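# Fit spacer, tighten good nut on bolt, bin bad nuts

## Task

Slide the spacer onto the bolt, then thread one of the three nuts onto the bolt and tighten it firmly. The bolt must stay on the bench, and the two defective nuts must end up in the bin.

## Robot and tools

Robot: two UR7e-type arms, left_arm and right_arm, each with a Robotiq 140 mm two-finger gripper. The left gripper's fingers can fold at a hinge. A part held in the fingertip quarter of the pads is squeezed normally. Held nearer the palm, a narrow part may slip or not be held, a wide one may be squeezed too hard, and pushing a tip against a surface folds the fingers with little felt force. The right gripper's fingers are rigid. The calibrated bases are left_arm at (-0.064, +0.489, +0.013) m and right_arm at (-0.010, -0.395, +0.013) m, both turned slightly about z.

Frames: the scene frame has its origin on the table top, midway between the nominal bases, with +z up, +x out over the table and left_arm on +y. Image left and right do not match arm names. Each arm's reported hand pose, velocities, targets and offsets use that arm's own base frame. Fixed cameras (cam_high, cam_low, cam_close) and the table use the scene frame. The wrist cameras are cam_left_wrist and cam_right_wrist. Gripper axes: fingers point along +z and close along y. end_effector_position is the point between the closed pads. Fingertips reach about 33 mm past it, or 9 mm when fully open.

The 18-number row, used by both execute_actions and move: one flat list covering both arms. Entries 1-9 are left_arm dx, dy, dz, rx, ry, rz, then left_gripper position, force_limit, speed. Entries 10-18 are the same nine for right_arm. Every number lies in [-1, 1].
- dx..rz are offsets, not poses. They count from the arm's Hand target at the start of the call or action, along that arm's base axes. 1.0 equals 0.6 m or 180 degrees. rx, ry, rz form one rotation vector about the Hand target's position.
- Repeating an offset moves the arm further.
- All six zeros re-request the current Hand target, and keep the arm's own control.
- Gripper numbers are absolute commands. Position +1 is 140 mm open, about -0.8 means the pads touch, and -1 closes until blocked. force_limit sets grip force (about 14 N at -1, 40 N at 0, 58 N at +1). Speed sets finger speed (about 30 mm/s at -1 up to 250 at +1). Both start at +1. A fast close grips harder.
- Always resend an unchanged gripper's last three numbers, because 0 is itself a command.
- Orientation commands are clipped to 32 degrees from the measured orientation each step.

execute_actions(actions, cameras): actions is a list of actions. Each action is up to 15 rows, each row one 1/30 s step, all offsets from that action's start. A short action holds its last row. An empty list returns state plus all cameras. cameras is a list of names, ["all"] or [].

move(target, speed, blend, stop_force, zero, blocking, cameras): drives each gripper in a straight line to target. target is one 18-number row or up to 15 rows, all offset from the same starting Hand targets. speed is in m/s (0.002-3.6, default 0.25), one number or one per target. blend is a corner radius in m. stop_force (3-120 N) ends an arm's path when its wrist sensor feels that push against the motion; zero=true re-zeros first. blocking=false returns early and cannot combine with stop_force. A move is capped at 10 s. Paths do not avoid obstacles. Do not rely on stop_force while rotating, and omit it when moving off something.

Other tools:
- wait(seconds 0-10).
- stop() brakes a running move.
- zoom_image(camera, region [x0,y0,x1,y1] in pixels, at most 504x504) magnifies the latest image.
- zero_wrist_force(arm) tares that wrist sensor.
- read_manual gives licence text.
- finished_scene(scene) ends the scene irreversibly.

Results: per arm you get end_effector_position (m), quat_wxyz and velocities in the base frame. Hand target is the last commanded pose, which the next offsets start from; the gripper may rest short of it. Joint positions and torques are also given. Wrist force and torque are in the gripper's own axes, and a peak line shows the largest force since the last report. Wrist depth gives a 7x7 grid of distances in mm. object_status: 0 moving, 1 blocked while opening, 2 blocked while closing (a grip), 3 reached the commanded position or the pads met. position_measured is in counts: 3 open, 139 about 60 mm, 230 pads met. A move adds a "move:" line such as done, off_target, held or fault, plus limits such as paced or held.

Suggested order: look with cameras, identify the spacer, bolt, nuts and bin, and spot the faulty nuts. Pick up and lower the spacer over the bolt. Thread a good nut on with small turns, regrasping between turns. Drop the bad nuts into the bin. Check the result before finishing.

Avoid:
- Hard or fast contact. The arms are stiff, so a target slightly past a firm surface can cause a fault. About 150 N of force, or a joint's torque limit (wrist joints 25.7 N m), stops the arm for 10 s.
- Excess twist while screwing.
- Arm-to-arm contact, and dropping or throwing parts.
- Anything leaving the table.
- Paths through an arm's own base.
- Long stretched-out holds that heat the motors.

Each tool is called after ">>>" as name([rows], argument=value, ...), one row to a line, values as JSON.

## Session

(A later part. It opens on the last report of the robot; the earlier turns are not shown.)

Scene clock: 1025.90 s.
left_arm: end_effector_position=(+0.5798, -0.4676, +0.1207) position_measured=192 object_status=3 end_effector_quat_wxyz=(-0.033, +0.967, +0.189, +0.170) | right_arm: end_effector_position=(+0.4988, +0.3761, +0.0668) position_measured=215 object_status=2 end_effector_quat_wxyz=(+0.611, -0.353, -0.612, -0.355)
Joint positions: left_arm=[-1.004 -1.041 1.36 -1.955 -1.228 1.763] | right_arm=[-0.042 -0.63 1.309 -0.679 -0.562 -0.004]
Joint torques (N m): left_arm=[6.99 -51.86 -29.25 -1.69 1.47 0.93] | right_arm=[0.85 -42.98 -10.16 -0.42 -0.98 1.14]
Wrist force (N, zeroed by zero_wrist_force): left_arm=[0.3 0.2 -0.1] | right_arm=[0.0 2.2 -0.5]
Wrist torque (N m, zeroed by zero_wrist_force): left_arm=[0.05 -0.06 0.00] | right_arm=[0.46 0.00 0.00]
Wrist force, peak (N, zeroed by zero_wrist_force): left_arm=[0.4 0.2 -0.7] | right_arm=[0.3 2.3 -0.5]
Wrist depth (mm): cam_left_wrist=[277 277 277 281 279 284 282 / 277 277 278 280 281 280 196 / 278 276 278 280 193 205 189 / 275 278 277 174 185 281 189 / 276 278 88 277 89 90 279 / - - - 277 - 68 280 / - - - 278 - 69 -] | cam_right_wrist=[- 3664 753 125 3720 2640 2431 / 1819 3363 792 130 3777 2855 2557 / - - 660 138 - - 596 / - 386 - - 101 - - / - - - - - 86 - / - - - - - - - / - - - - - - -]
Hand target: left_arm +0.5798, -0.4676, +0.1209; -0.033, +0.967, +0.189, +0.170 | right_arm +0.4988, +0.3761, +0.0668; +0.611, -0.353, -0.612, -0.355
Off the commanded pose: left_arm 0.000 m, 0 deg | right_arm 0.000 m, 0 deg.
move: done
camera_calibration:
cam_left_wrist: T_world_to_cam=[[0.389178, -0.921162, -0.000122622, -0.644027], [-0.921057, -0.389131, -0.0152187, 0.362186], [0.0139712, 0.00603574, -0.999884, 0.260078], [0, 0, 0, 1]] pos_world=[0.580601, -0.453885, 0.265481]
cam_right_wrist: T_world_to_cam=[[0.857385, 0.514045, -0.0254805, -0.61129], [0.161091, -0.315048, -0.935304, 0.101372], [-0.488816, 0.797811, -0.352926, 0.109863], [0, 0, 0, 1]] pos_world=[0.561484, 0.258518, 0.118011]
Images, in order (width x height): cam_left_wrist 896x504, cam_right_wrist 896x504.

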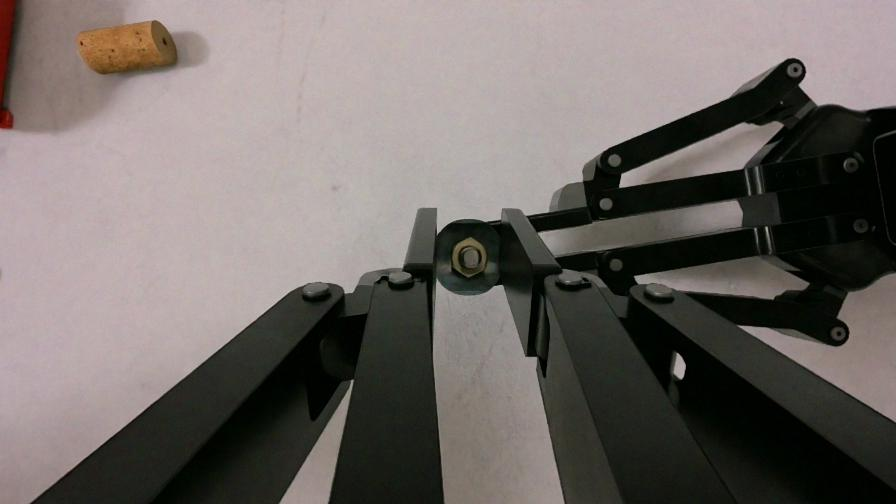

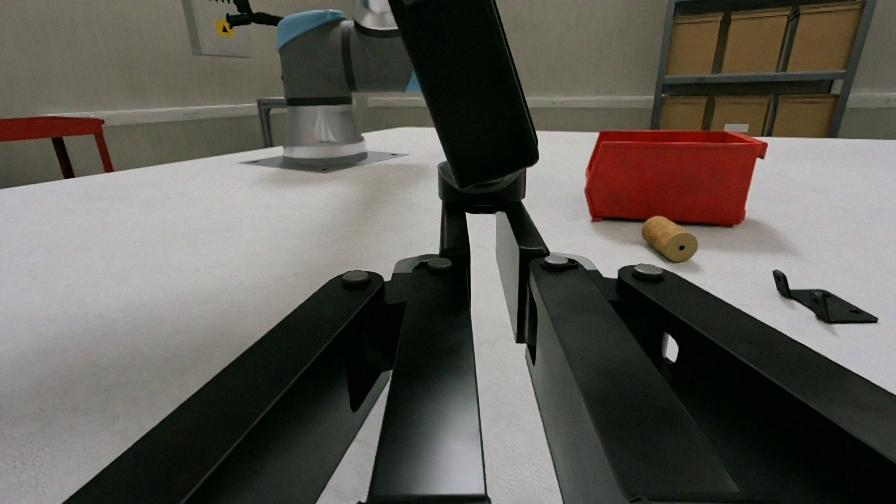

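>>> move(target=[0,0,0,0,0,0,-1,1,-1,0,0,0,0,0,0,-1,1,-1], speed=0.1)

>>> wait(seconds=0.7, cameras=["cam_left_wrist","cam_right_wrist"])

>>> zoom_image(camera="cam_left_wrist", region=[410, 180, 550, 310])

Scene clock: 1030.53 s.
left_arm: end_effector_position=(+0.5798, -0.4676, +0.1210) position_measured=213 object_status=0 end_effector_quat_wxyz=(-0.033, +0.967, +0.189, +0.170) | right_arm: end_effector_position=(+0.4988, +0.3761, +0.0668) position_measured=215 object_status=2 end_effector_quat_wxyz=(+0.611, -0.353, -0.612, -0.355)
Joint positions: left_arm=[-1.004 -1.042 1.359 -1.954 -1.228 1.763] | right_arm=[-0.042 -0.63 1.309 -0.679 -0.562 -0.004]
Joint torques (N m): left_arm=[-0.51 -58.38 -23.78 -1.52 0.5 1.58] | right_arm=[2.5 -43.86 -10.2 -0.29 -1.09 0.96]
Wrist force (N, zeroed by zero_wrist_force): left_arm=[0.8 4.5 -2.0] | right_arm=[-1.3 3.1 3.6]
Wrist torque (N m, zeroed by zero_wrist_force): left_arm=[-0.06 -0.08 0.05] | right_arm=[0.51 -0.19 0.02]
Wrist force, peak (N, zeroed by zero_wrist_force): left_arm=[0.1 6.0 0.8] | right_arm=[1.8 2.8 5.4]
Wrist depth (mm): cam_left_wrist=[277 279 279 281 281 281 282 / 280 278 279 279 278 188 196 / 275 278 279 280 192 210 189 / 276 278 280 131 188 278 190 / 279 277 88 83 89 188 197 / 275 - - - 66 70 281 / - - - - - 71 -] | cam_right_wrist=[- 3108 749 131 3188 2790 2958 / 2361 3108 777 137 3458 2584 2338 / 2192 - - 144 - - - / - - - - 101 350 - / 288 - - - - 86 - / - - - - - - - / - - - - - - -]
Hand target: left_arm +0.5798, -0.4676, +0.1209; -0.033, +0.967, +0.189, +0.170 | right_arm +0.4988, +0.3761, +0.0668; +0.611, -0.353, -0.612, -0.355
Off the commanded pose: left_arm 0.000 m, 0 deg | right_arm 0.000 m, 0 deg.
move: done

Scene clock: 1031.23 s.
left_arm: end_effector_position=(+0.5798, -0.4676, +0.1210) position_measured=213 object_status=2 end_effector_quat_wxyz=(-0.033, +0.967, +0.189, +0.170) | right_arm: end_effector_position=(+0.4988, +0.3761, +0.0668) position_measured=215 object_status=2 end_effector_quat_wxyz=(+0.611, -0.353, -0.612, -0.355)
Joint positions: left_arm=[-1.004 -1.042 1.359 -1.954 -1.228 1.763] | right_arm=[-0.042 -0.63 1.309 -0.679 -0.562 -0.004]
Joint torques (N m): left_arm=[-1.44 -56.86 -17.74 -1.54 0.33 1.46] | right_arm=[2.04 -44.4 -10.79 0.3 -0.85 0.96]
Wrist force (N, zeroed by zero_wrist_force): left_arm=[0.9 4.4 -2.1] | right_arm=[-1.2 2.8 3.6]
Wrist torque (N m, zeroed by zero_wrist_force): left_arm=[-0.11 -0.08 0.05] | right_arm=[0.45 -0.19 0.02]
Wrist force, peak (N, zeroed by zero_wrist_force): left_arm=[0.8 4.6 -2.0] | right_arm=[-2.4 2.9 3.7]
Wrist depth (mm): cam_left_wrist=[278 279 279 280 281 281 282 / 277 279 279 280 280 281 196 / 277 276 278 280 192 209 189 / 280 277 279 131 188 279 190 / - 276 88 83 89 89 280 / 275 - - - 66 70 278 / - - - - - 71 -] | cam_right_wrist=[- 3720 753 130 3664 2640 2294 / 2232 3069 789 137 3836 2669 2728 / - - - 144 - 391 - / - - 335 - 101 - - / - - - - - 86 - / - - - - - - - / - - - - - - -]
Hand target: left_arm +0.5798, -0.4676, +0.1209; -0.033, +0.967, +0.189, +0.170 | right_arm +0.4988, +0.3761, +0.0668; +0.611, -0.353, -0.612, -0.355
Tool commands: left_gripper/position=-1.0 left_gripper/force_limit=+1.0 left_gripper/speed=-1.0 right_gripper/position=-1.0 right_gripper/force_limit=+1.0 right_gripper/speed=-1.0
Off the commanded pose: left_arm 0.000 m, 0 deg | right_arm 0.000 m, 0 deg.
wait: 0.70 s; at rest by 0.17 s
camera_calibration:
cam_left_wrist: T_world_to_cam=[[0.389176, -0.921163, 0.000139403, -0.644095], [-0.921054, -0.389132, -0.0153251, 0.362216], [0.0141712, 0.00583576, -0.999883, 0.26007], [0, 0, 0, 1]] pos_world=[0.580601, -0.453884, 0.26568]
cam_right_wrist: T_world_to_cam=[[0.857385, 0.514045, -0.0254805, -0.611293], [0.161091, -0.315048, -0.935304, 0.101278], [-0.488816, 0.797811, -0.352926, 0.109828], [0, 0, 0, 1]] pos_world=[0.561484, 0.258518, 0.117911]
Images, in order (width x height): cam_left_wrist 896x504, cam_right_wrist 896x504.

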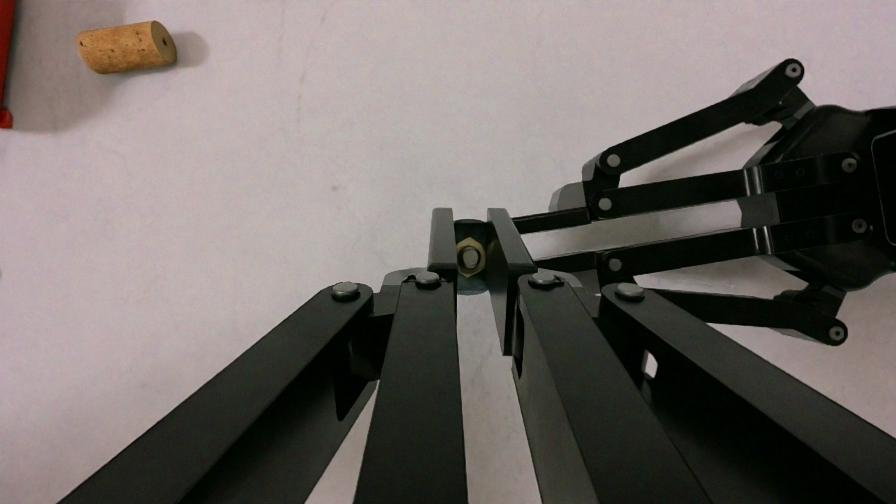

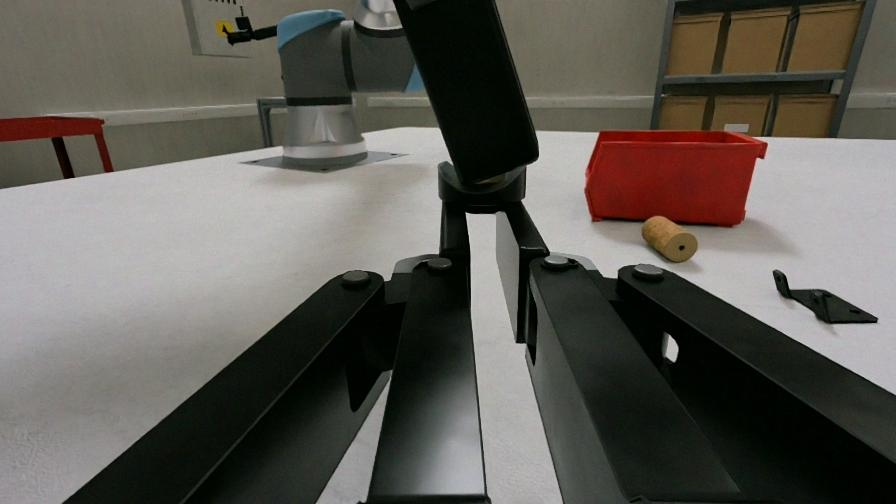

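Scaled by 3.600 from the camera's 896x504 image, which has a finer 1280x720 frame.

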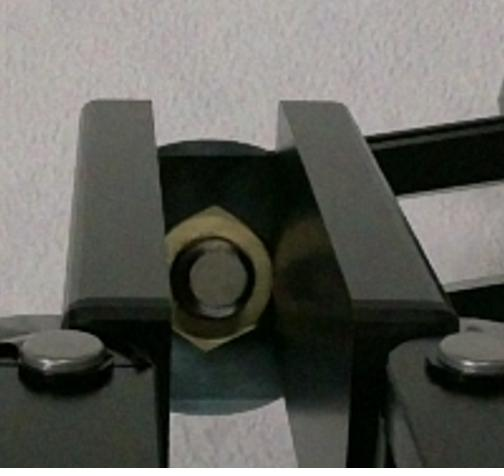

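>>> zero_wrist_force(arm="left_arm")

>>> zero_wrist_force(arm="right_arm")

>>> move(target=[-0.00039,0.00150,0,0,0,-0.08333,-1,1,-1,0,0,0,0,0,0,-1,1,-1], speed=0.15)

>>> move(target=[0.00001,0.00155,0,0,0,-0.08333,-1,1,-1,0,0,0,0,0,0,-1,1,-1], speed=0.15)

>>> move(target=[0.00041,0.00150,0,0,0,-0.08333,-1,1,-1,0,0,0,0,0,0,-1,1,-1], speed=0.15, cameras=["cam_left_wrist","cam_right_wrist"])

>>> zoom_image(camera="cam_left_wrist", region=[410, 180, 550, 310])

>>> zoom_image(camera="cam_right_wrist", region=[400, 120, 560, 230])

Wrist force sensor zeroed.

Wrist force sensor zeroed.

Scene clock: 1038.90 s.
left_arm: end_effector_position=(+0.5796, -0.4666, +0.1210) position_measured=213 object_status=2 end_effector_quat_wxyz=(-0.011, +0.983, +0.061, +0.173) | right_arm: end_effector_position=(+0.4988, +0.3761, +0.0668) position_measured=215 object_status=2 end_effector_quat_wxyz=(+0.611, -0.353, -0.612, -0.355)
Joint positions: left_arm=[-0.99 -1.089 1.458 -2.099 -1.259 2.052] | right_arm=[-0.042 -0.63 1.309 -0.679 -0.562 -0.004]
Joint torques (N m): left_arm=[-7.06 -34.68 -30.32 0.04 2.16 0.42] | right_arm=[3.67 -50.85 -10.24 2.4 -0.89 1.03]
Wrist force (N, zeroed by zero_wrist_force): left_arm=[1.6 1.2 4.1] | right_arm=[2.7 -0.8 1.9]
Wrist torque (N m, zeroed by zero_wrist_force): left_arm=[0.09 0.10 -0.42] | right_arm=[-0.42 0.03 -0.02]
Wrist force, peak (N, zeroed by zero_wrist_force): left_arm=[1.9 1.6 5.1] | right_arm=[4.1 -1.1 2.6]
Wrist depth (mm): cam_left_wrist=[277 279 279 280 274 195 190 / 277 278 280 278 213 188 184 / 277 278 - 281 193 211 191 / 278 277 278 131 191 280 280 / 277 277 89 83 89 279 280 / 274 - - - 66 70 280 / - - - - - 71 -] | cam_right_wrist=[1819 2669 749 132 5988 2822 2431 / 2557 3720 779 138 3108 2531 2384 / - - - 145 - 414 - / - - 342 - 99 368 - / - - - - - 86 - / - - - - - - - / - - - - - - -]
Hand target: left_arm +0.5796, -0.4667, +0.1209; -0.011, +0.983, +0.061, +0.173 | right_arm +0.4988, +0.3761, +0.0668; +0.611, -0.353, -0.612, -0.355
Off the commanded pose: left_arm 0.000 m, 0 deg | right_arm 0.000 m, 0 deg.
move: done

Scene clock: 1040.20 s.
left_arm: end_effector_position=(+0.5796, -0.4657, +0.1210) position_measured=213 object_status=2 end_effector_quat_wxyz=(+0.012, +0.982, -0.068, +0.173) | right_arm: end_effector_position=(+0.4988, +0.3761, +0.0668) position_measured=215 object_status=2 end_effector_quat_wxyz=(+0.611, -0.353, -0.612, -0.355)
Joint positions: left_arm=[-0.965 -1.123 1.532 -2.221 -1.317 2.345] | right_arm=[-0.042 -0.63 1.309 -0.679 -0.562 -0.004]
Joint torques (N m): left_arm=[-7.87 -31.94 -30.14 -0.34 1.85 0.62] | right_arm=[3.74 -52.9 -9.65 1.9 -0.78 1.01]
Wrist force (N, zeroed by zero_wrist_force): left_arm=[3.8 -0.5 3.6] | right_arm=[2.8 -1.7 1.4]
Wrist torque (N m, zeroed by zero_wrist_force): left_arm=[0.16 0.10 -0.45] | right_arm=[-0.48 0.01 -0.03]
Wrist force, peak (N, zeroed by zero_wrist_force): left_arm=[3.5 -0.2 4.1] | right_arm=[2.6 -2.0 1.5]
Wrist depth (mm): cam_left_wrist=[277 279 - 280 281 190 191 / 279 278 279 281 188 191 281 / 276 278 278 278 188 189 282 / 276 278 278 136 279 279 281 / 277 276 88 83 89 84 280 / 275 - - - 66 70 280 / - - - - - 71 -] | cam_right_wrist=[- 2994 749 134 - 2531 2455 / 2135 - 784 140 3458 2557 2790 / - - 739 147 - - - / - - - - 100 - 380 / - - - - - 86 - / - - - - - - - / - - - - - - -]
Hand target: left_arm +0.5796, -0.4658, +0.1209; +0.012, +0.982, -0.068, +0.173 | right_arm +0.4988, +0.3761, +0.0668; +0.611, -0.353, -0.612, -0.355
Off the commanded pose: left_arm 0.000 m, 0 deg | right_arm 0.000 m, 0 deg.
move: done

Scene clock: 1041.50 s.
left_arm: end_effector_position=(+0.5798, -0.4648, +0.1210) position_measured=213 object_status=2 end_effector_quat_wxyz=(+0.035, +0.965, -0.195, +0.170) | right_arm: end_effector_position=(+0.4988, +0.3761, +0.0668) position_measured=215 object_status=2 end_effector_quat_wxyz=(+0.611, -0.353, -0.612, -0.355)
Joint positions: left_arm=[-0.93 -1.142 1.578 -2.311 -1.397 2.637] | right_arm=[-0.042 -0.63 1.309 -0.679 -0.562 -0.004]
Joint torques (N m): left_arm=[-9.87 -40.01 -29.69 -1.41 1.04 0.51] | right_arm=[4.39 -55.27 -9.54 1.38 -0.74 0.98]
Wrist force (N, zeroed by zero_wrist_force): left_arm=[1.4 -5.0 -0.7] | right_arm=[-2.1 -1.7 -3.8]
Wrist torque (N m, zeroed by zero_wrist_force): left_arm=[0.29 0.06 -0.34] | right_arm=[-0.37 0.17 -0.02]
Wrist force, peak (N, zeroed by zero_wrist_force): left_arm=[-0.8 -5.9 -0.8] | right_arm=[-3.0 -1.2 -6.0]
Wrist depth (mm): cam_left_wrist=[277 279 279 281 188 191 282 / 277 278 280 279 189 280 281 / 276 279 279 278 191 281 281 / 277 277 281 135 278 279 282 / 277 277 89 83 89 280 281 / 273 - - - 66 70 279 / - - - - - 71 -] | cam_right_wrist=[2431 2728 755 140 - 2994 2480 / 2407 - 782 142 3610 2728 3031 / 2063 605 - 147 - 403 - / - - - 109 101 336 - / - 267 - - - 86 - / - - - - - - - / - - - - - - -]
Hand target: left_arm +0.5798, -0.4649, +0.1209; +0.035, +0.965, -0.195, +0.170 | right_arm +0.4988, +0.3761, +0.0668; +0.611, -0.353, -0.612, -0.355
Off the commanded pose: left_arm 0.000 m, 0 deg | right_arm 0.000 m, 0 deg.
move: done
camera_calibration:
cam_left_wrist: T_world_to_cam=[[-0.375966, -0.926633, 0.000199002, -0.200452], [-0.926527, 0.375919, -0.0152463, 0.722058], [0.0140529, -0.00591648, -0.999884, 0.254661], [0, 0, 0, 1]] pos_world=[0.590064, -0.455675, 0.26568]
cam_right_wrist: T_world_to_cam=[[0.857385, 0.514045, -0.0254805, -0.61129], [0.161091, -0.315048, -0.935304, 0.101372], [-0.488816, 0.797811, -0.352926, 0.109863], [0, 0, 0, 1]] pos_world=[0.561484, 0.258518, 0.118011]
Images, in order (width x height): cam_left_wrist 896x504, cam_right_wrist 896x504.

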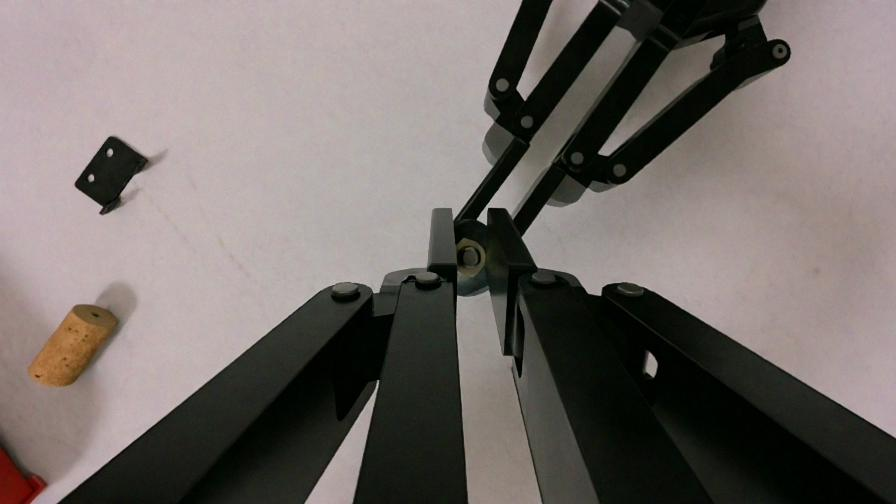

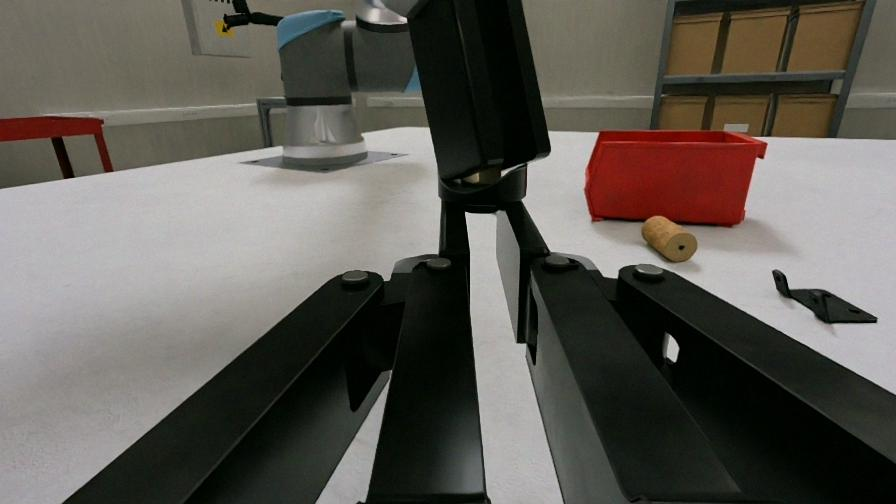

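Scaled by 3.600 from the camera's 896x504 image, which has a finer 1280x720 frame.

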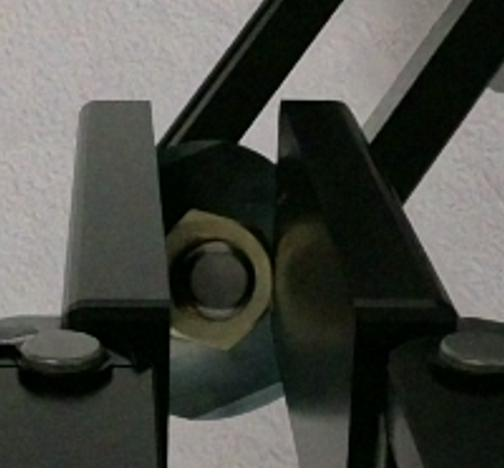

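Scaled by 3.150 from the camera's 896x504 image, which has a finer 1280x720 frame.

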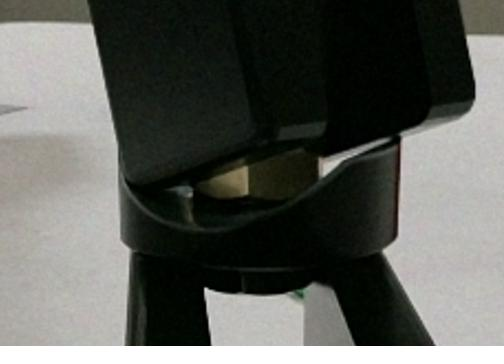

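>>> move(target=[0,0,0,0,0,0,-0.5,1,-1,0,0,0,0,0,0,-1,1,-1], speed=0.1, cameras=["cam_left_wrist","cam_right_wrist"])

>>> zoom_image(camera="cam_left_wrist", region=[410, 180, 550, 310])

>>> zoom_image(camera="cam_right_wrist", region=[420, 140, 540, 230])

Scene clock: 1047.27 s.
left_arm: end_effector_position=(+0.5798, -0.4649, +0.1210) position_measured=192 object_status=0 end_effector_quat_wxyz=(+0.035, +0.965, -0.195, +0.170) | right_arm: end_effector_position=(+0.4988, +0.3761, +0.0668) position_measured=215 object_status=2 end_effector_quat_wxyz=(+0.611, -0.353, -0.612, -0.355)
Joint positions: left_arm=[-0.93 -1.142 1.577 -2.311 -1.397 2.638] | right_arm=[-0.042 -0.63 1.309 -0.679 -0.562 -0.004]
Joint torques (N m): left_arm=[-7.63 -31.87 -23.88 -1.66 -1 0.82] | right_arm=[5.45 -57.89 -10.23 2.02 -0.75 0.9]
Wrist force (N, zeroed by zero_wrist_force): left_arm=[4.0 -5.7 -1.4] | right_arm=[-3.6 -3.3 -2.8]
Wrist torque (N m, zeroed by zero_wrist_force): left_arm=[0.14 -0.01 -0.01] | right_arm=[0.02 0.15 -0.11]
Wrist force, peak (N, zeroed by zero_wrist_force): left_arm=[5.3 -7.0 -3.5] | right_arm=[-7.8 -4.7 -3.2]
Wrist depth (mm): cam_left_wrist=[280 279 278 281 189 191 285 / 278 278 284 279 189 281 282 / 276 276 276 279 197 282 281 / 278 275 278 175 280 280 281 / 275 277 88 278 89 90 280 / - - - 279 - 68 279 / - - - - - 69 -] | cam_right_wrist=[- 3031 753 140 3031 2012 2584 / 2012 - 792 141 147 3230 2612 / 2338 - 729 145 - - - / - - 382 - 101 - - / - - - - - 86 - / - - - - - - - / - - - - - - -]
Hand target: left_arm +0.5798, -0.4649, +0.1209; +0.035, +0.965, -0.195, +0.170 | right_arm +0.4988, +0.3761, +0.0668; +0.611, -0.353, -0.612, -0.355
Off the commanded pose: left_arm 0.000 m, 0 deg | right_arm 0.000 m, 0 deg.
move: done
camera_calibration:
cam_left_wrist: T_world_to_cam=[[-0.376172, -0.92655, 0.000158358, -0.200375], [-0.926442, 0.376126, -0.015341, 0.722165], [0.0141546, -0.00591757, -0.999882, 0.2546], [0, 0, 0, 1]] pos_world=[0.590064, -0.455776, 0.26568]
cam_right_wrist: T_world_to_cam=[[0.857371, 0.514072, -0.0253998, -0.611302], [0.161166, -0.315005, -0.935306, 0.101226], [-0.488816, 0.797811, -0.352927, 0.109828], [0, 0, 0, 1]] pos_world=[0.561484, 0.258518, 0.117911]
Images, in order (width x height): cam_left_wrist 896x504, cam_right_wrist 896x504.

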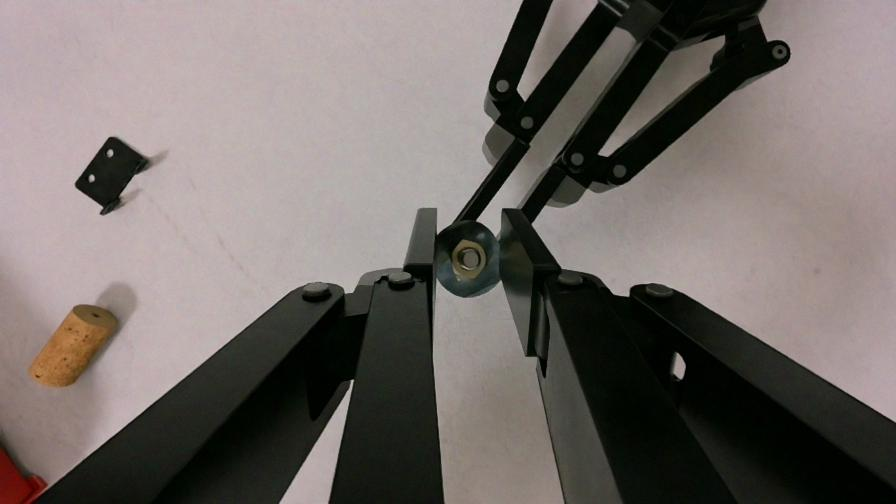

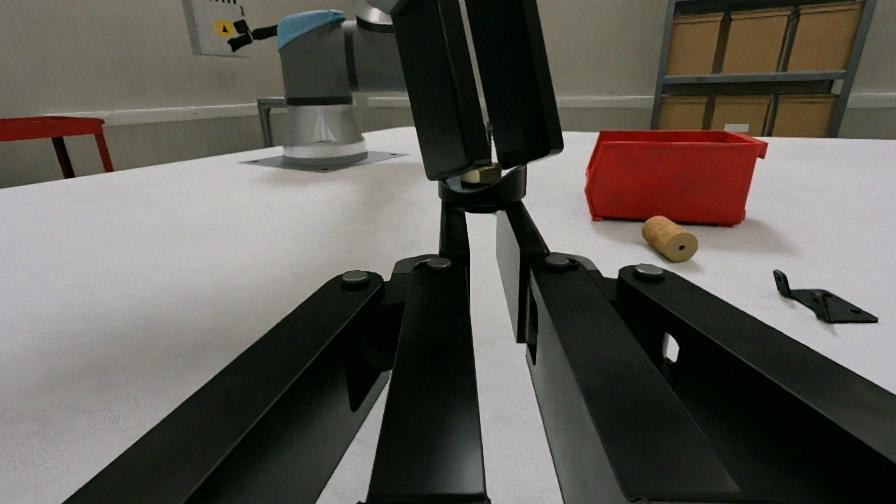

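Scaled by 3.600 from the camera's 896x504 image, which has a finer 1280x720 frame.

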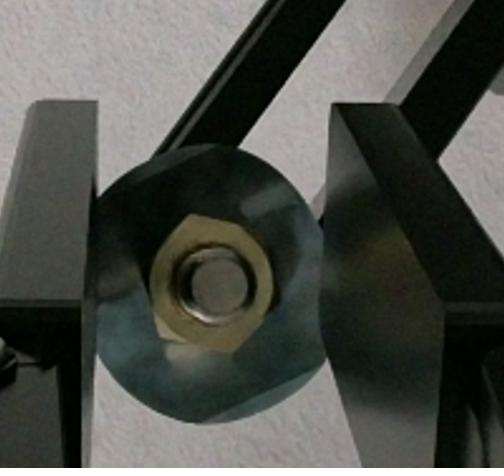

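Scaled by 4.200 from the camera's 896x504 image, which has a finer 1280x720 frame.

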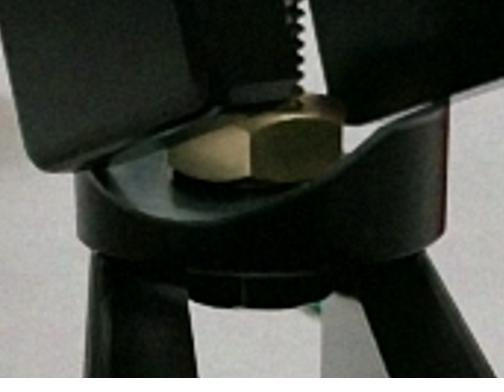

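>>> move([
  [-0.00038,-0.00129,0,0,0,0.0722,-0.5,1,-1,0,0,0,0,0,0,-1,1,-1],
  [-0.00038,-0.00129,0,0,0,0.0722,-1,1,0.5,0,0,0,0,0,0,-1,1,-1],
], speed=0.15, cameras=["cam_left_wrist","cam_right_wrist"])

>>> zoom_image(camera="cam_left_wrist", region=[410, 180, 550, 310])

>>> zoom_image(camera="cam_right_wrist", region=[420, 140, 540, 230])

Scene clock: 1056.97 s.
left_arm: end_effector_position=(+0.5796, -0.4656, +0.1209) position_measured=215 object_status=2 end_effector_quat_wxyz=(+0.015, +0.981, -0.085, +0.173) | right_arm: end_effector_position=(+0.4988, +0.3761, +0.0669) position_measured=215 object_status=2 end_effector_quat_wxyz=(+0.611, -0.353, -0.612, -0.355)
Joint positions: left_arm=[-0.961 -1.126 1.54 -2.235 -1.326 2.384] | right_arm=[-0.042 -0.63 1.309 -0.679 -0.562 -0.004]
Joint torques (N m): left_arm=[7.74 -54.58 -13.54 -3.74 -1.17 -0.96] | right_arm=[5.92 -54.36 -8.64 1.14 -0.85 0.91]
Wrist force (N, zeroed by zero_wrist_force): left_arm=[-0.5 -5.3 -0.5] | right_arm=[-0.5 -0.6 -5.5]
Wrist torque (N m, zeroed by zero_wrist_force): left_arm=[0.17 0.03 -0.24] | right_arm=[-0.06 0.14 -0.03]
Wrist force, peak (N, zeroed by zero_wrist_force): left_arm=[4.0 -5.8 -1.7] | right_arm=[-2.8 -0.9 -6.6]
Wrist depth (mm): cam_left_wrist=[278 279 279 282 188 185 280 / 277 280 280 280 189 200 281 / 277 277 277 279 192 188 282 / 276 279 276 130 280 279 278 / 276 275 88 83 89 96 279 / 275 - - - 66 70 279 / - - - - - 71 -] | cam_right_wrist=[- 3108 744 135 3318 2728 2455 / 2294 3558 795 141 149 2640 2640 / 2294 686 906 145 431 408 - / - - - - 100 - - / 284 - - - - 86 - / - - - - - - - / - - - - - - -]
Hand target: left_arm +0.5796, -0.4656, +0.1209; +0.015, +0.981, -0.085, +0.173 | right_arm +0.4988, +0.3761, +0.0668; +0.611, -0.353, -0.612, -0.355
Off the commanded pose: left_arm 0.000 m, 0 deg | right_arm 0.000 m, 0 deg.
move: done
camera_calibration:
cam_left_wrist: T_world_to_cam=[[-0.158183, -0.98741, 0.000178859, -0.355861], [-0.987294, 0.158162, -0.0153214, 0.656047], [0.0151002, -0.00260017, -0.999883, 0.255595], [0, 0, 0, 1]] pos_world=[0.58756, -0.454478, 0.26568]
cam_right_wrist: T_world_to_cam=[[0.857385, 0.514045, -0.0254805, -0.61129], [0.161091, -0.315048, -0.935304, 0.101372], [-0.488816, 0.797811, -0.352926, 0.109863], [0, 0, 0, 1]] pos_world=[0.561484, 0.258518, 0.118011]
Images, in order (width x height): cam_left_wrist 896x504, cam_right_wrist 896x504.

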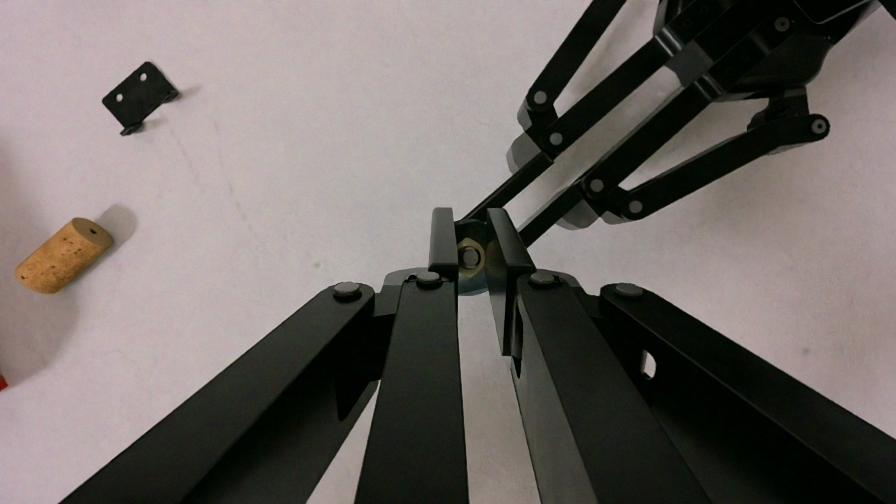

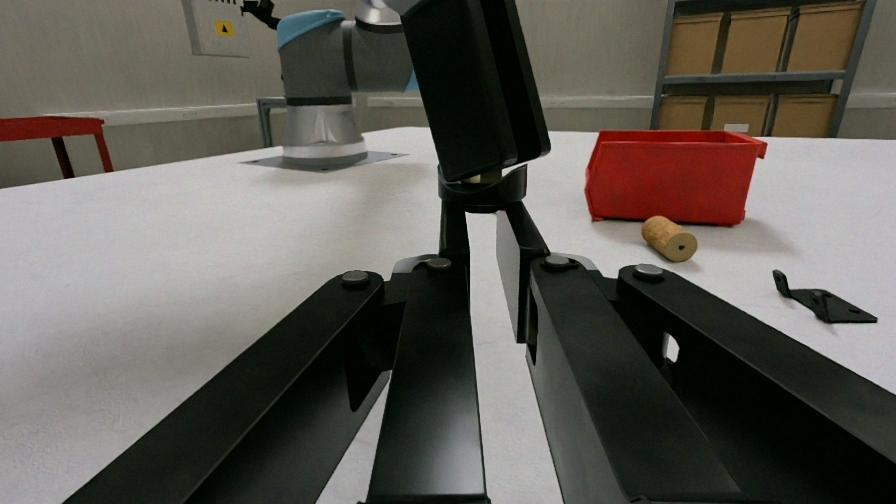

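Scaled by 3.600 from the camera's 896x504 image, which has a finer 1280x720 frame.

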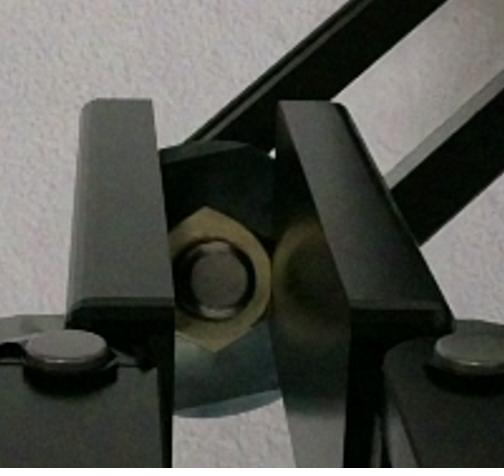

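Scaled by 4.200 from the camera's 896x504 image, which has a finer 1280x720 frame.

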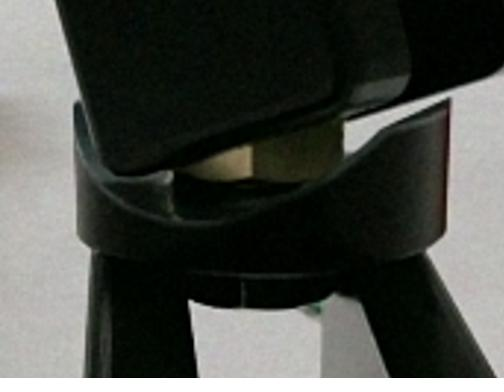

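>>> move([
  [0,0,0,0,0,0,-1,1,0.5,0,0,0,0,0,0,-0.45,1,0.8],
  [0,0,0,0,0,0,-1,1,0.5,0,0,0,0,0,0,-1,1,0.8],
], speed=0.15, cameras=["cam_left_wrist","cam_right_wrist"])

>>> zoom_image(camera="cam_left_wrist", region=[410, 180, 550, 310])

>>> zoom_image(camera="cam_right_wrist", region=[420, 140, 540, 230])

Scene clock: 1064.00 s.
left_arm: end_effector_position=(+0.5796, -0.4656, +0.1210) position_measured=215 object_status=2 end_effector_quat_wxyz=(+0.015, +0.981, -0.085, +0.173) | right_arm: end_effector_position=(+0.4988, +0.3761, +0.0669) position_measured=217 object_status=2 end_effector_quat_wxyz=(+0.611, -0.353, -0.612, -0.355)
Joint positions: left_arm=[-0.961 -1.126 1.54 -2.235 -1.326 2.384] | right_arm=[-0.042 -0.63 1.309 -0.679 -0.562 -0.004]
Joint torques (N m): left_arm=[3.92 -52.57 -15.02 -2.56 0.97 -1.17] | right_arm=[5.58 -46.42 -8.22 0.56 -0.82 0.79]
Wrist force (N, zeroed by zero_wrist_force): left_arm=[-1.7 -8.1 -1.6] | right_arm=[-3.0 -1.4 -8.3]
Wrist torque (N m, zeroed by zero_wrist_force): left_arm=[0.26 0.01 -0.21] | right_arm=[-0.04 0.20 -0.03]
Wrist force, peak (N, zeroed by zero_wrist_force): left_arm=[-1.5 -8.1 -2.1] | right_arm=[-2.5 -1.5 -8.5]
Wrist depth (mm): cam_left_wrist=[277 278 280 281 281 188 282 / 278 278 274 280 188 191 283 / 276 279 281 280 192 206 280 / 266 277 277 130 278 280 279 / 277 278 82 83 89 83 279 / - - - - 66 70 280 / - - - - - 71 -] | cam_right_wrist=[- 2669 753 135 3318 2759 2407 / 1594 3069 777 141 149 2790 2557 / - - - 144 - - - / - 402 - 109 101 346 - / - - - - - 87 - / - - - - - - - / - - - - - - -]
Hand target: left_arm +0.5796, -0.4656, +0.1209; +0.015, +0.981, -0.085, +0.173 | right_arm +0.4988, +0.3761, +0.0668; +0.611, -0.353, -0.612, -0.355
Off the commanded pose: left_arm 0.000 m, 0 deg | right_arm 0.000 m, 0 deg.
move: done
camera_calibration:
cam_left_wrist: T_world_to_cam=[[-0.158183, -0.98741, 0.000178859, -0.355861], [-0.987294, 0.158162, -0.0153214, 0.656047], [0.0151002, -0.00260017, -0.999883, 0.255595], [0, 0, 0, 1]] pos_world=[0.58756, -0.454478, 0.26568]
cam_right_wrist: T_world_to_cam=[[0.857385, 0.514045, -0.0254805, -0.61129], [0.161091, -0.315048, -0.935304, 0.101372], [-0.488816, 0.797811, -0.352926, 0.109863], [0, 0, 0, 1]] pos_world=[0.561484, 0.258518, 0.118011]
Images, in order (width x height): cam_left_wrist 896x504, cam_right_wrist 896x504.

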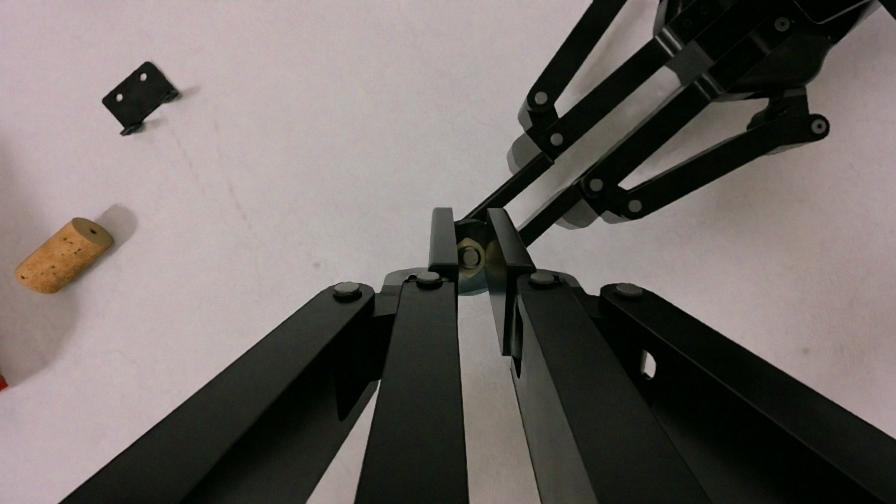

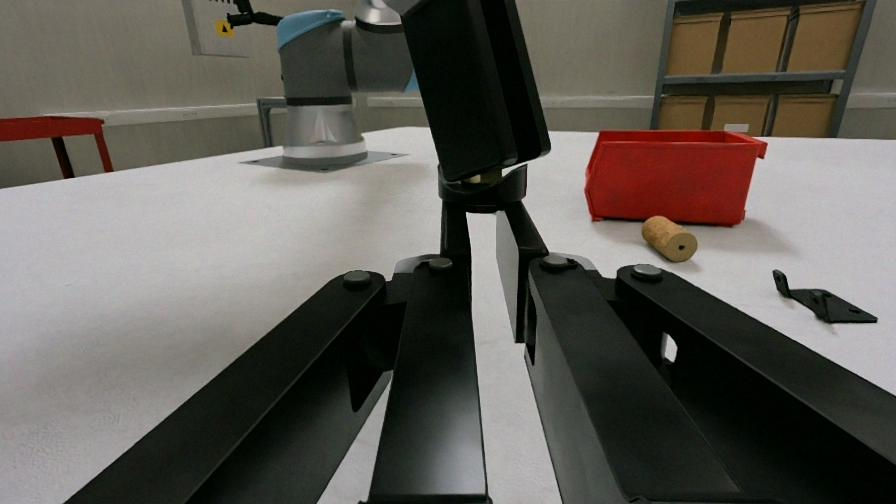

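Scaled by 3.600 from the camera's 896x504 image, which has a finer 1280x720 frame.

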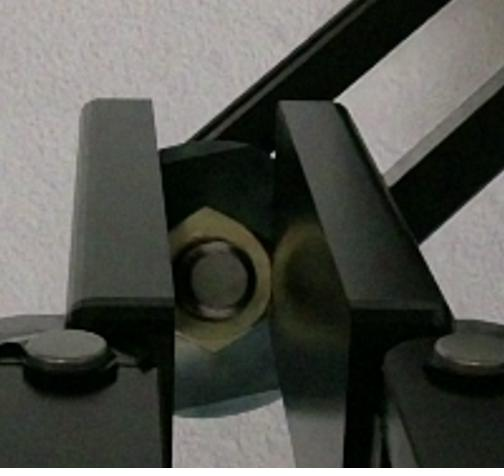

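Scaled by 4.200 from the camera's 896x504 image, which has a finer 1280x720 frame.

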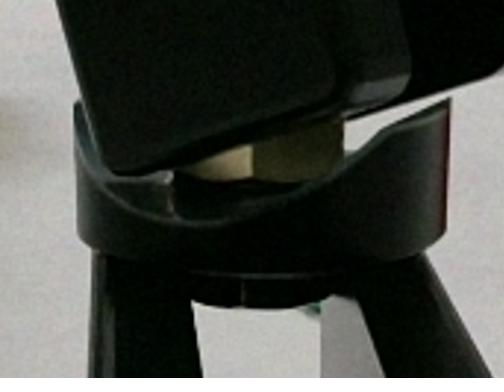

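>>> zoom_image(camera="cam_right_wrist", region=[450, 195, 510, 225])

Scaled by 8.400 from the camera's 896x504 image, which has a finer 1280x720 frame.

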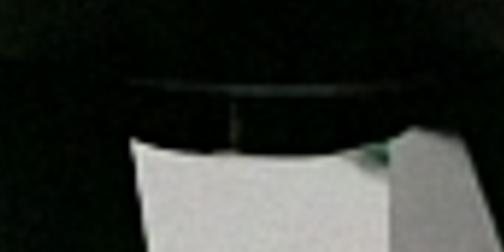

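>>> move(target=[0.00027,0.001,0,0,0,-0.05556,-1,1,0.5,0,0,0,0,0,0,-1,1,0.8], speed=0.1)

>>> move(target=[0.00044,0.00094,0,0,0,-0.05556,-1,1,0.5,0,0,0,0,0,0,-1,1,0.8], speed=0.1, cameras=["cam_left_wrist","cam_right_wrist"])

>>> zoom_image(camera="cam_left_wrist", region=[410, 180, 550, 310])

>>> zoom_image(camera="cam_right_wrist", region=[420, 140, 540, 230])

Scene clock: 1072.97 s.
left_arm: end_effector_position=(+0.5798, -0.4649, +0.1210) position_measured=215 object_status=2 end_effector_quat_wxyz=(+0.030, +0.970, -0.170, +0.171) | right_arm: end_effector_position=(+0.4988, +0.3761, +0.0668) position_measured=217 object_status=2 end_effector_quat_wxyz=(+0.611, -0.353, -0.612, -0.355)
Joint positions: left_arm=[-0.938 -1.139 1.571 -2.296 -1.38 2.579] | right_arm=[-0.042 -0.63 1.309 -0.679 -0.562 -0.004]
Joint torques (N m): left_arm=[-10.22 -43.48 -28.45 -1.93 1.24 -0.41] | right_arm=[6.11 -46.96 -8.97 1.55 -0.73 0.8]
Wrist force (N, zeroed by zero_wrist_force): left_arm=[-0.7 -6.4 -0.9] | right_arm=[-2.0 -1.5 -6.4]
Wrist torque (N m, zeroed by zero_wrist_force): left_arm=[0.39 -0.01 -0.40] | right_arm=[-0.44 0.16 0.00]
Wrist force, peak (N, zeroed by zero_wrist_force): left_arm=[-1.3 -8.2 -2.3] | right_arm=[-3.0 -1.6 -8.6]
Wrist depth (mm): cam_left_wrist=[278 279 280 279 188 191 283 / 278 279 278 280 189 281 282 / 277 278 279 274 192 281 282 / 277 276 279 131 279 279 282 / 262 276 88 83 89 96 279 / 276 - - - 66 70 280 / - - - - - 71 -] | cam_right_wrist=[2384 2640 753 136 - 2855 2669 / 2361 3148 795 141 3108 3069 2698 / - - - 145 - - - / - - - 109 101 - - / - - - - - 87 - / - - - - - - - / - - - - - - -]
Hand target: left_arm +0.5797, -0.4650, +0.1209; +0.030, +0.970, -0.170, +0.171 | right_arm +0.4988, +0.3761, +0.0668; +0.611, -0.353, -0.612, -0.355
Off the commanded pose: left_arm 0.000 m, 0 deg | right_arm 0.000 m, 0 deg.
move: done

Scene clock: 1074.27 s.
left_arm: end_effector_position=(+0.5800, -0.4644, +0.1209) position_measured=215 object_status=2 end_effector_quat_wxyz=(+0.045, +0.952, -0.254, +0.168) | right_arm: end_effector_position=(+0.4988, +0.3761, +0.0668) position_measured=217 object_status=2 end_effector_quat_wxyz=(+0.611, -0.353, -0.612, -0.355)
Joint positions: left_arm=[-0.911 -1.146 1.589 -2.339 -1.441 2.774] | right_arm=[-0.042 -0.63 1.309 -0.679 -0.562 -0.004]
Joint torques (N m): left_arm=[-9.28 -48.97 -25 -1.84 1.34 -0.4] | right_arm=[6.04 -50.34 -8.15 2.6 -0.68 0.73]
Wrist force (N, zeroed by zero_wrist_force): left_arm=[-0.7 -5.4 0.6] | right_arm=[-1.5 -1.1 -5.0]
Wrist torque (N m, zeroed by zero_wrist_force): left_arm=[0.23 0.04 -0.30] | right_arm=[-0.30 0.19 -0.02]
Wrist force, peak (N, zeroed by zero_wrist_force): left_arm=[-0.9 -7.6 -1.5] | right_arm=[-1.6 -2.2 -7.9]
Wrist depth (mm): cam_left_wrist=[278 280 282 280 188 197 283 / 278 277 279 279 188 282 283 / 275 276 279 278 280 282 277 / 276 277 279 131 279 280 282 / 275 278 88 83 89 96 282 / 264 - - - 66 70 279 / - - - - - 71 -] | cam_right_wrist=[- 2958 758 141 3410 2728 2480 / 2431 2407 789 140 3188 2855 2338 / 2790 - - 145 150 - - / - - - 109 100 - - / - - - - - 86 - / - - - - - - - / - - - - - - -]
Hand target: left_arm +0.5800, -0.4645, +0.1209; +0.045, +0.951, -0.254, +0.168 | right_arm +0.4988, +0.3761, +0.0668; +0.611, -0.353, -0.612, -0.355
Off the commanded pose: left_arm 0.000 m, 0 deg | right_arm 0.000 m, 0 deg.
move: done
camera_calibration:
cam_left_wrist: T_world_to_cam=[[-0.48622, -0.873836, 0.000178053, -0.111518], [-0.873736, 0.486161, -0.015266, 0.742681], [0.0132534, -0.00757822, -0.999883, 0.254352], [0, 0, 0, 1]] pos_world=[0.591314, -0.456584, 0.26568]
cam_right_wrist: T_world_to_cam=[[0.857385, 0.514045, -0.0254805, -0.611293], [0.161091, -0.315048, -0.935304, 0.101278], [-0.488816, 0.797811, -0.352926, 0.109828], [0, 0, 0, 1]] pos_world=[0.561484, 0.258518, 0.117911]
Images, in order (width x height): cam_left_wrist 896x504, cam_right_wrist 896x504.

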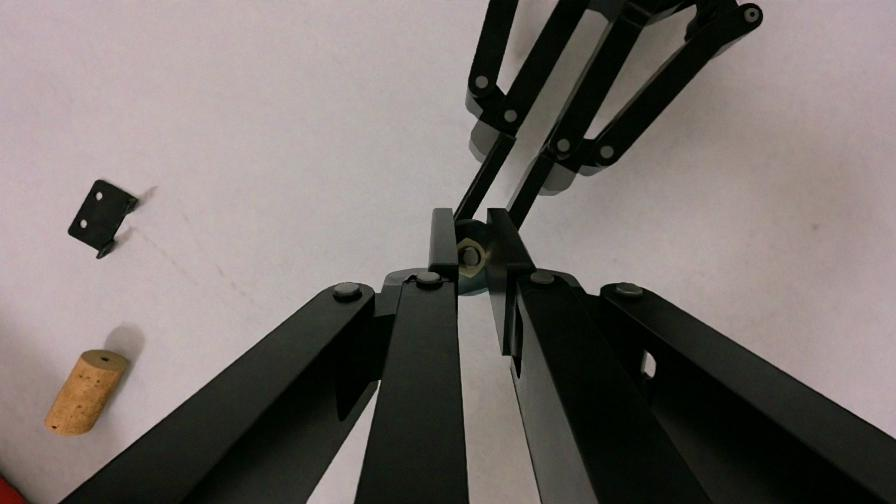

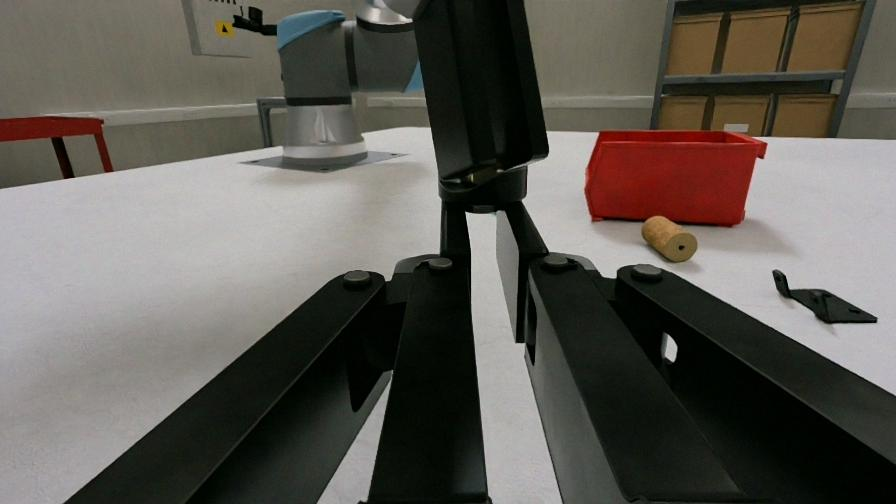

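Scaled by 3.600 from the camera's 896x504 image, which has a finer 1280x720 frame.

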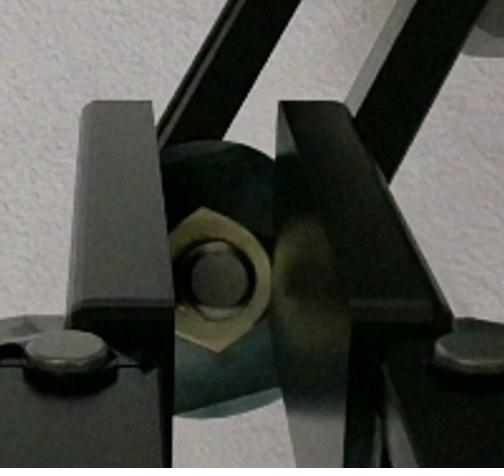

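Scaled by 4.200 from the camera's 896x504 image, which has a finer 1280x720 frame.

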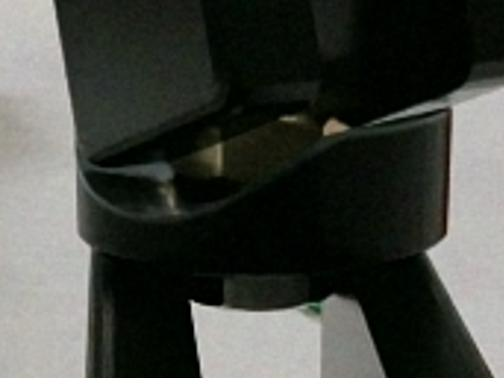

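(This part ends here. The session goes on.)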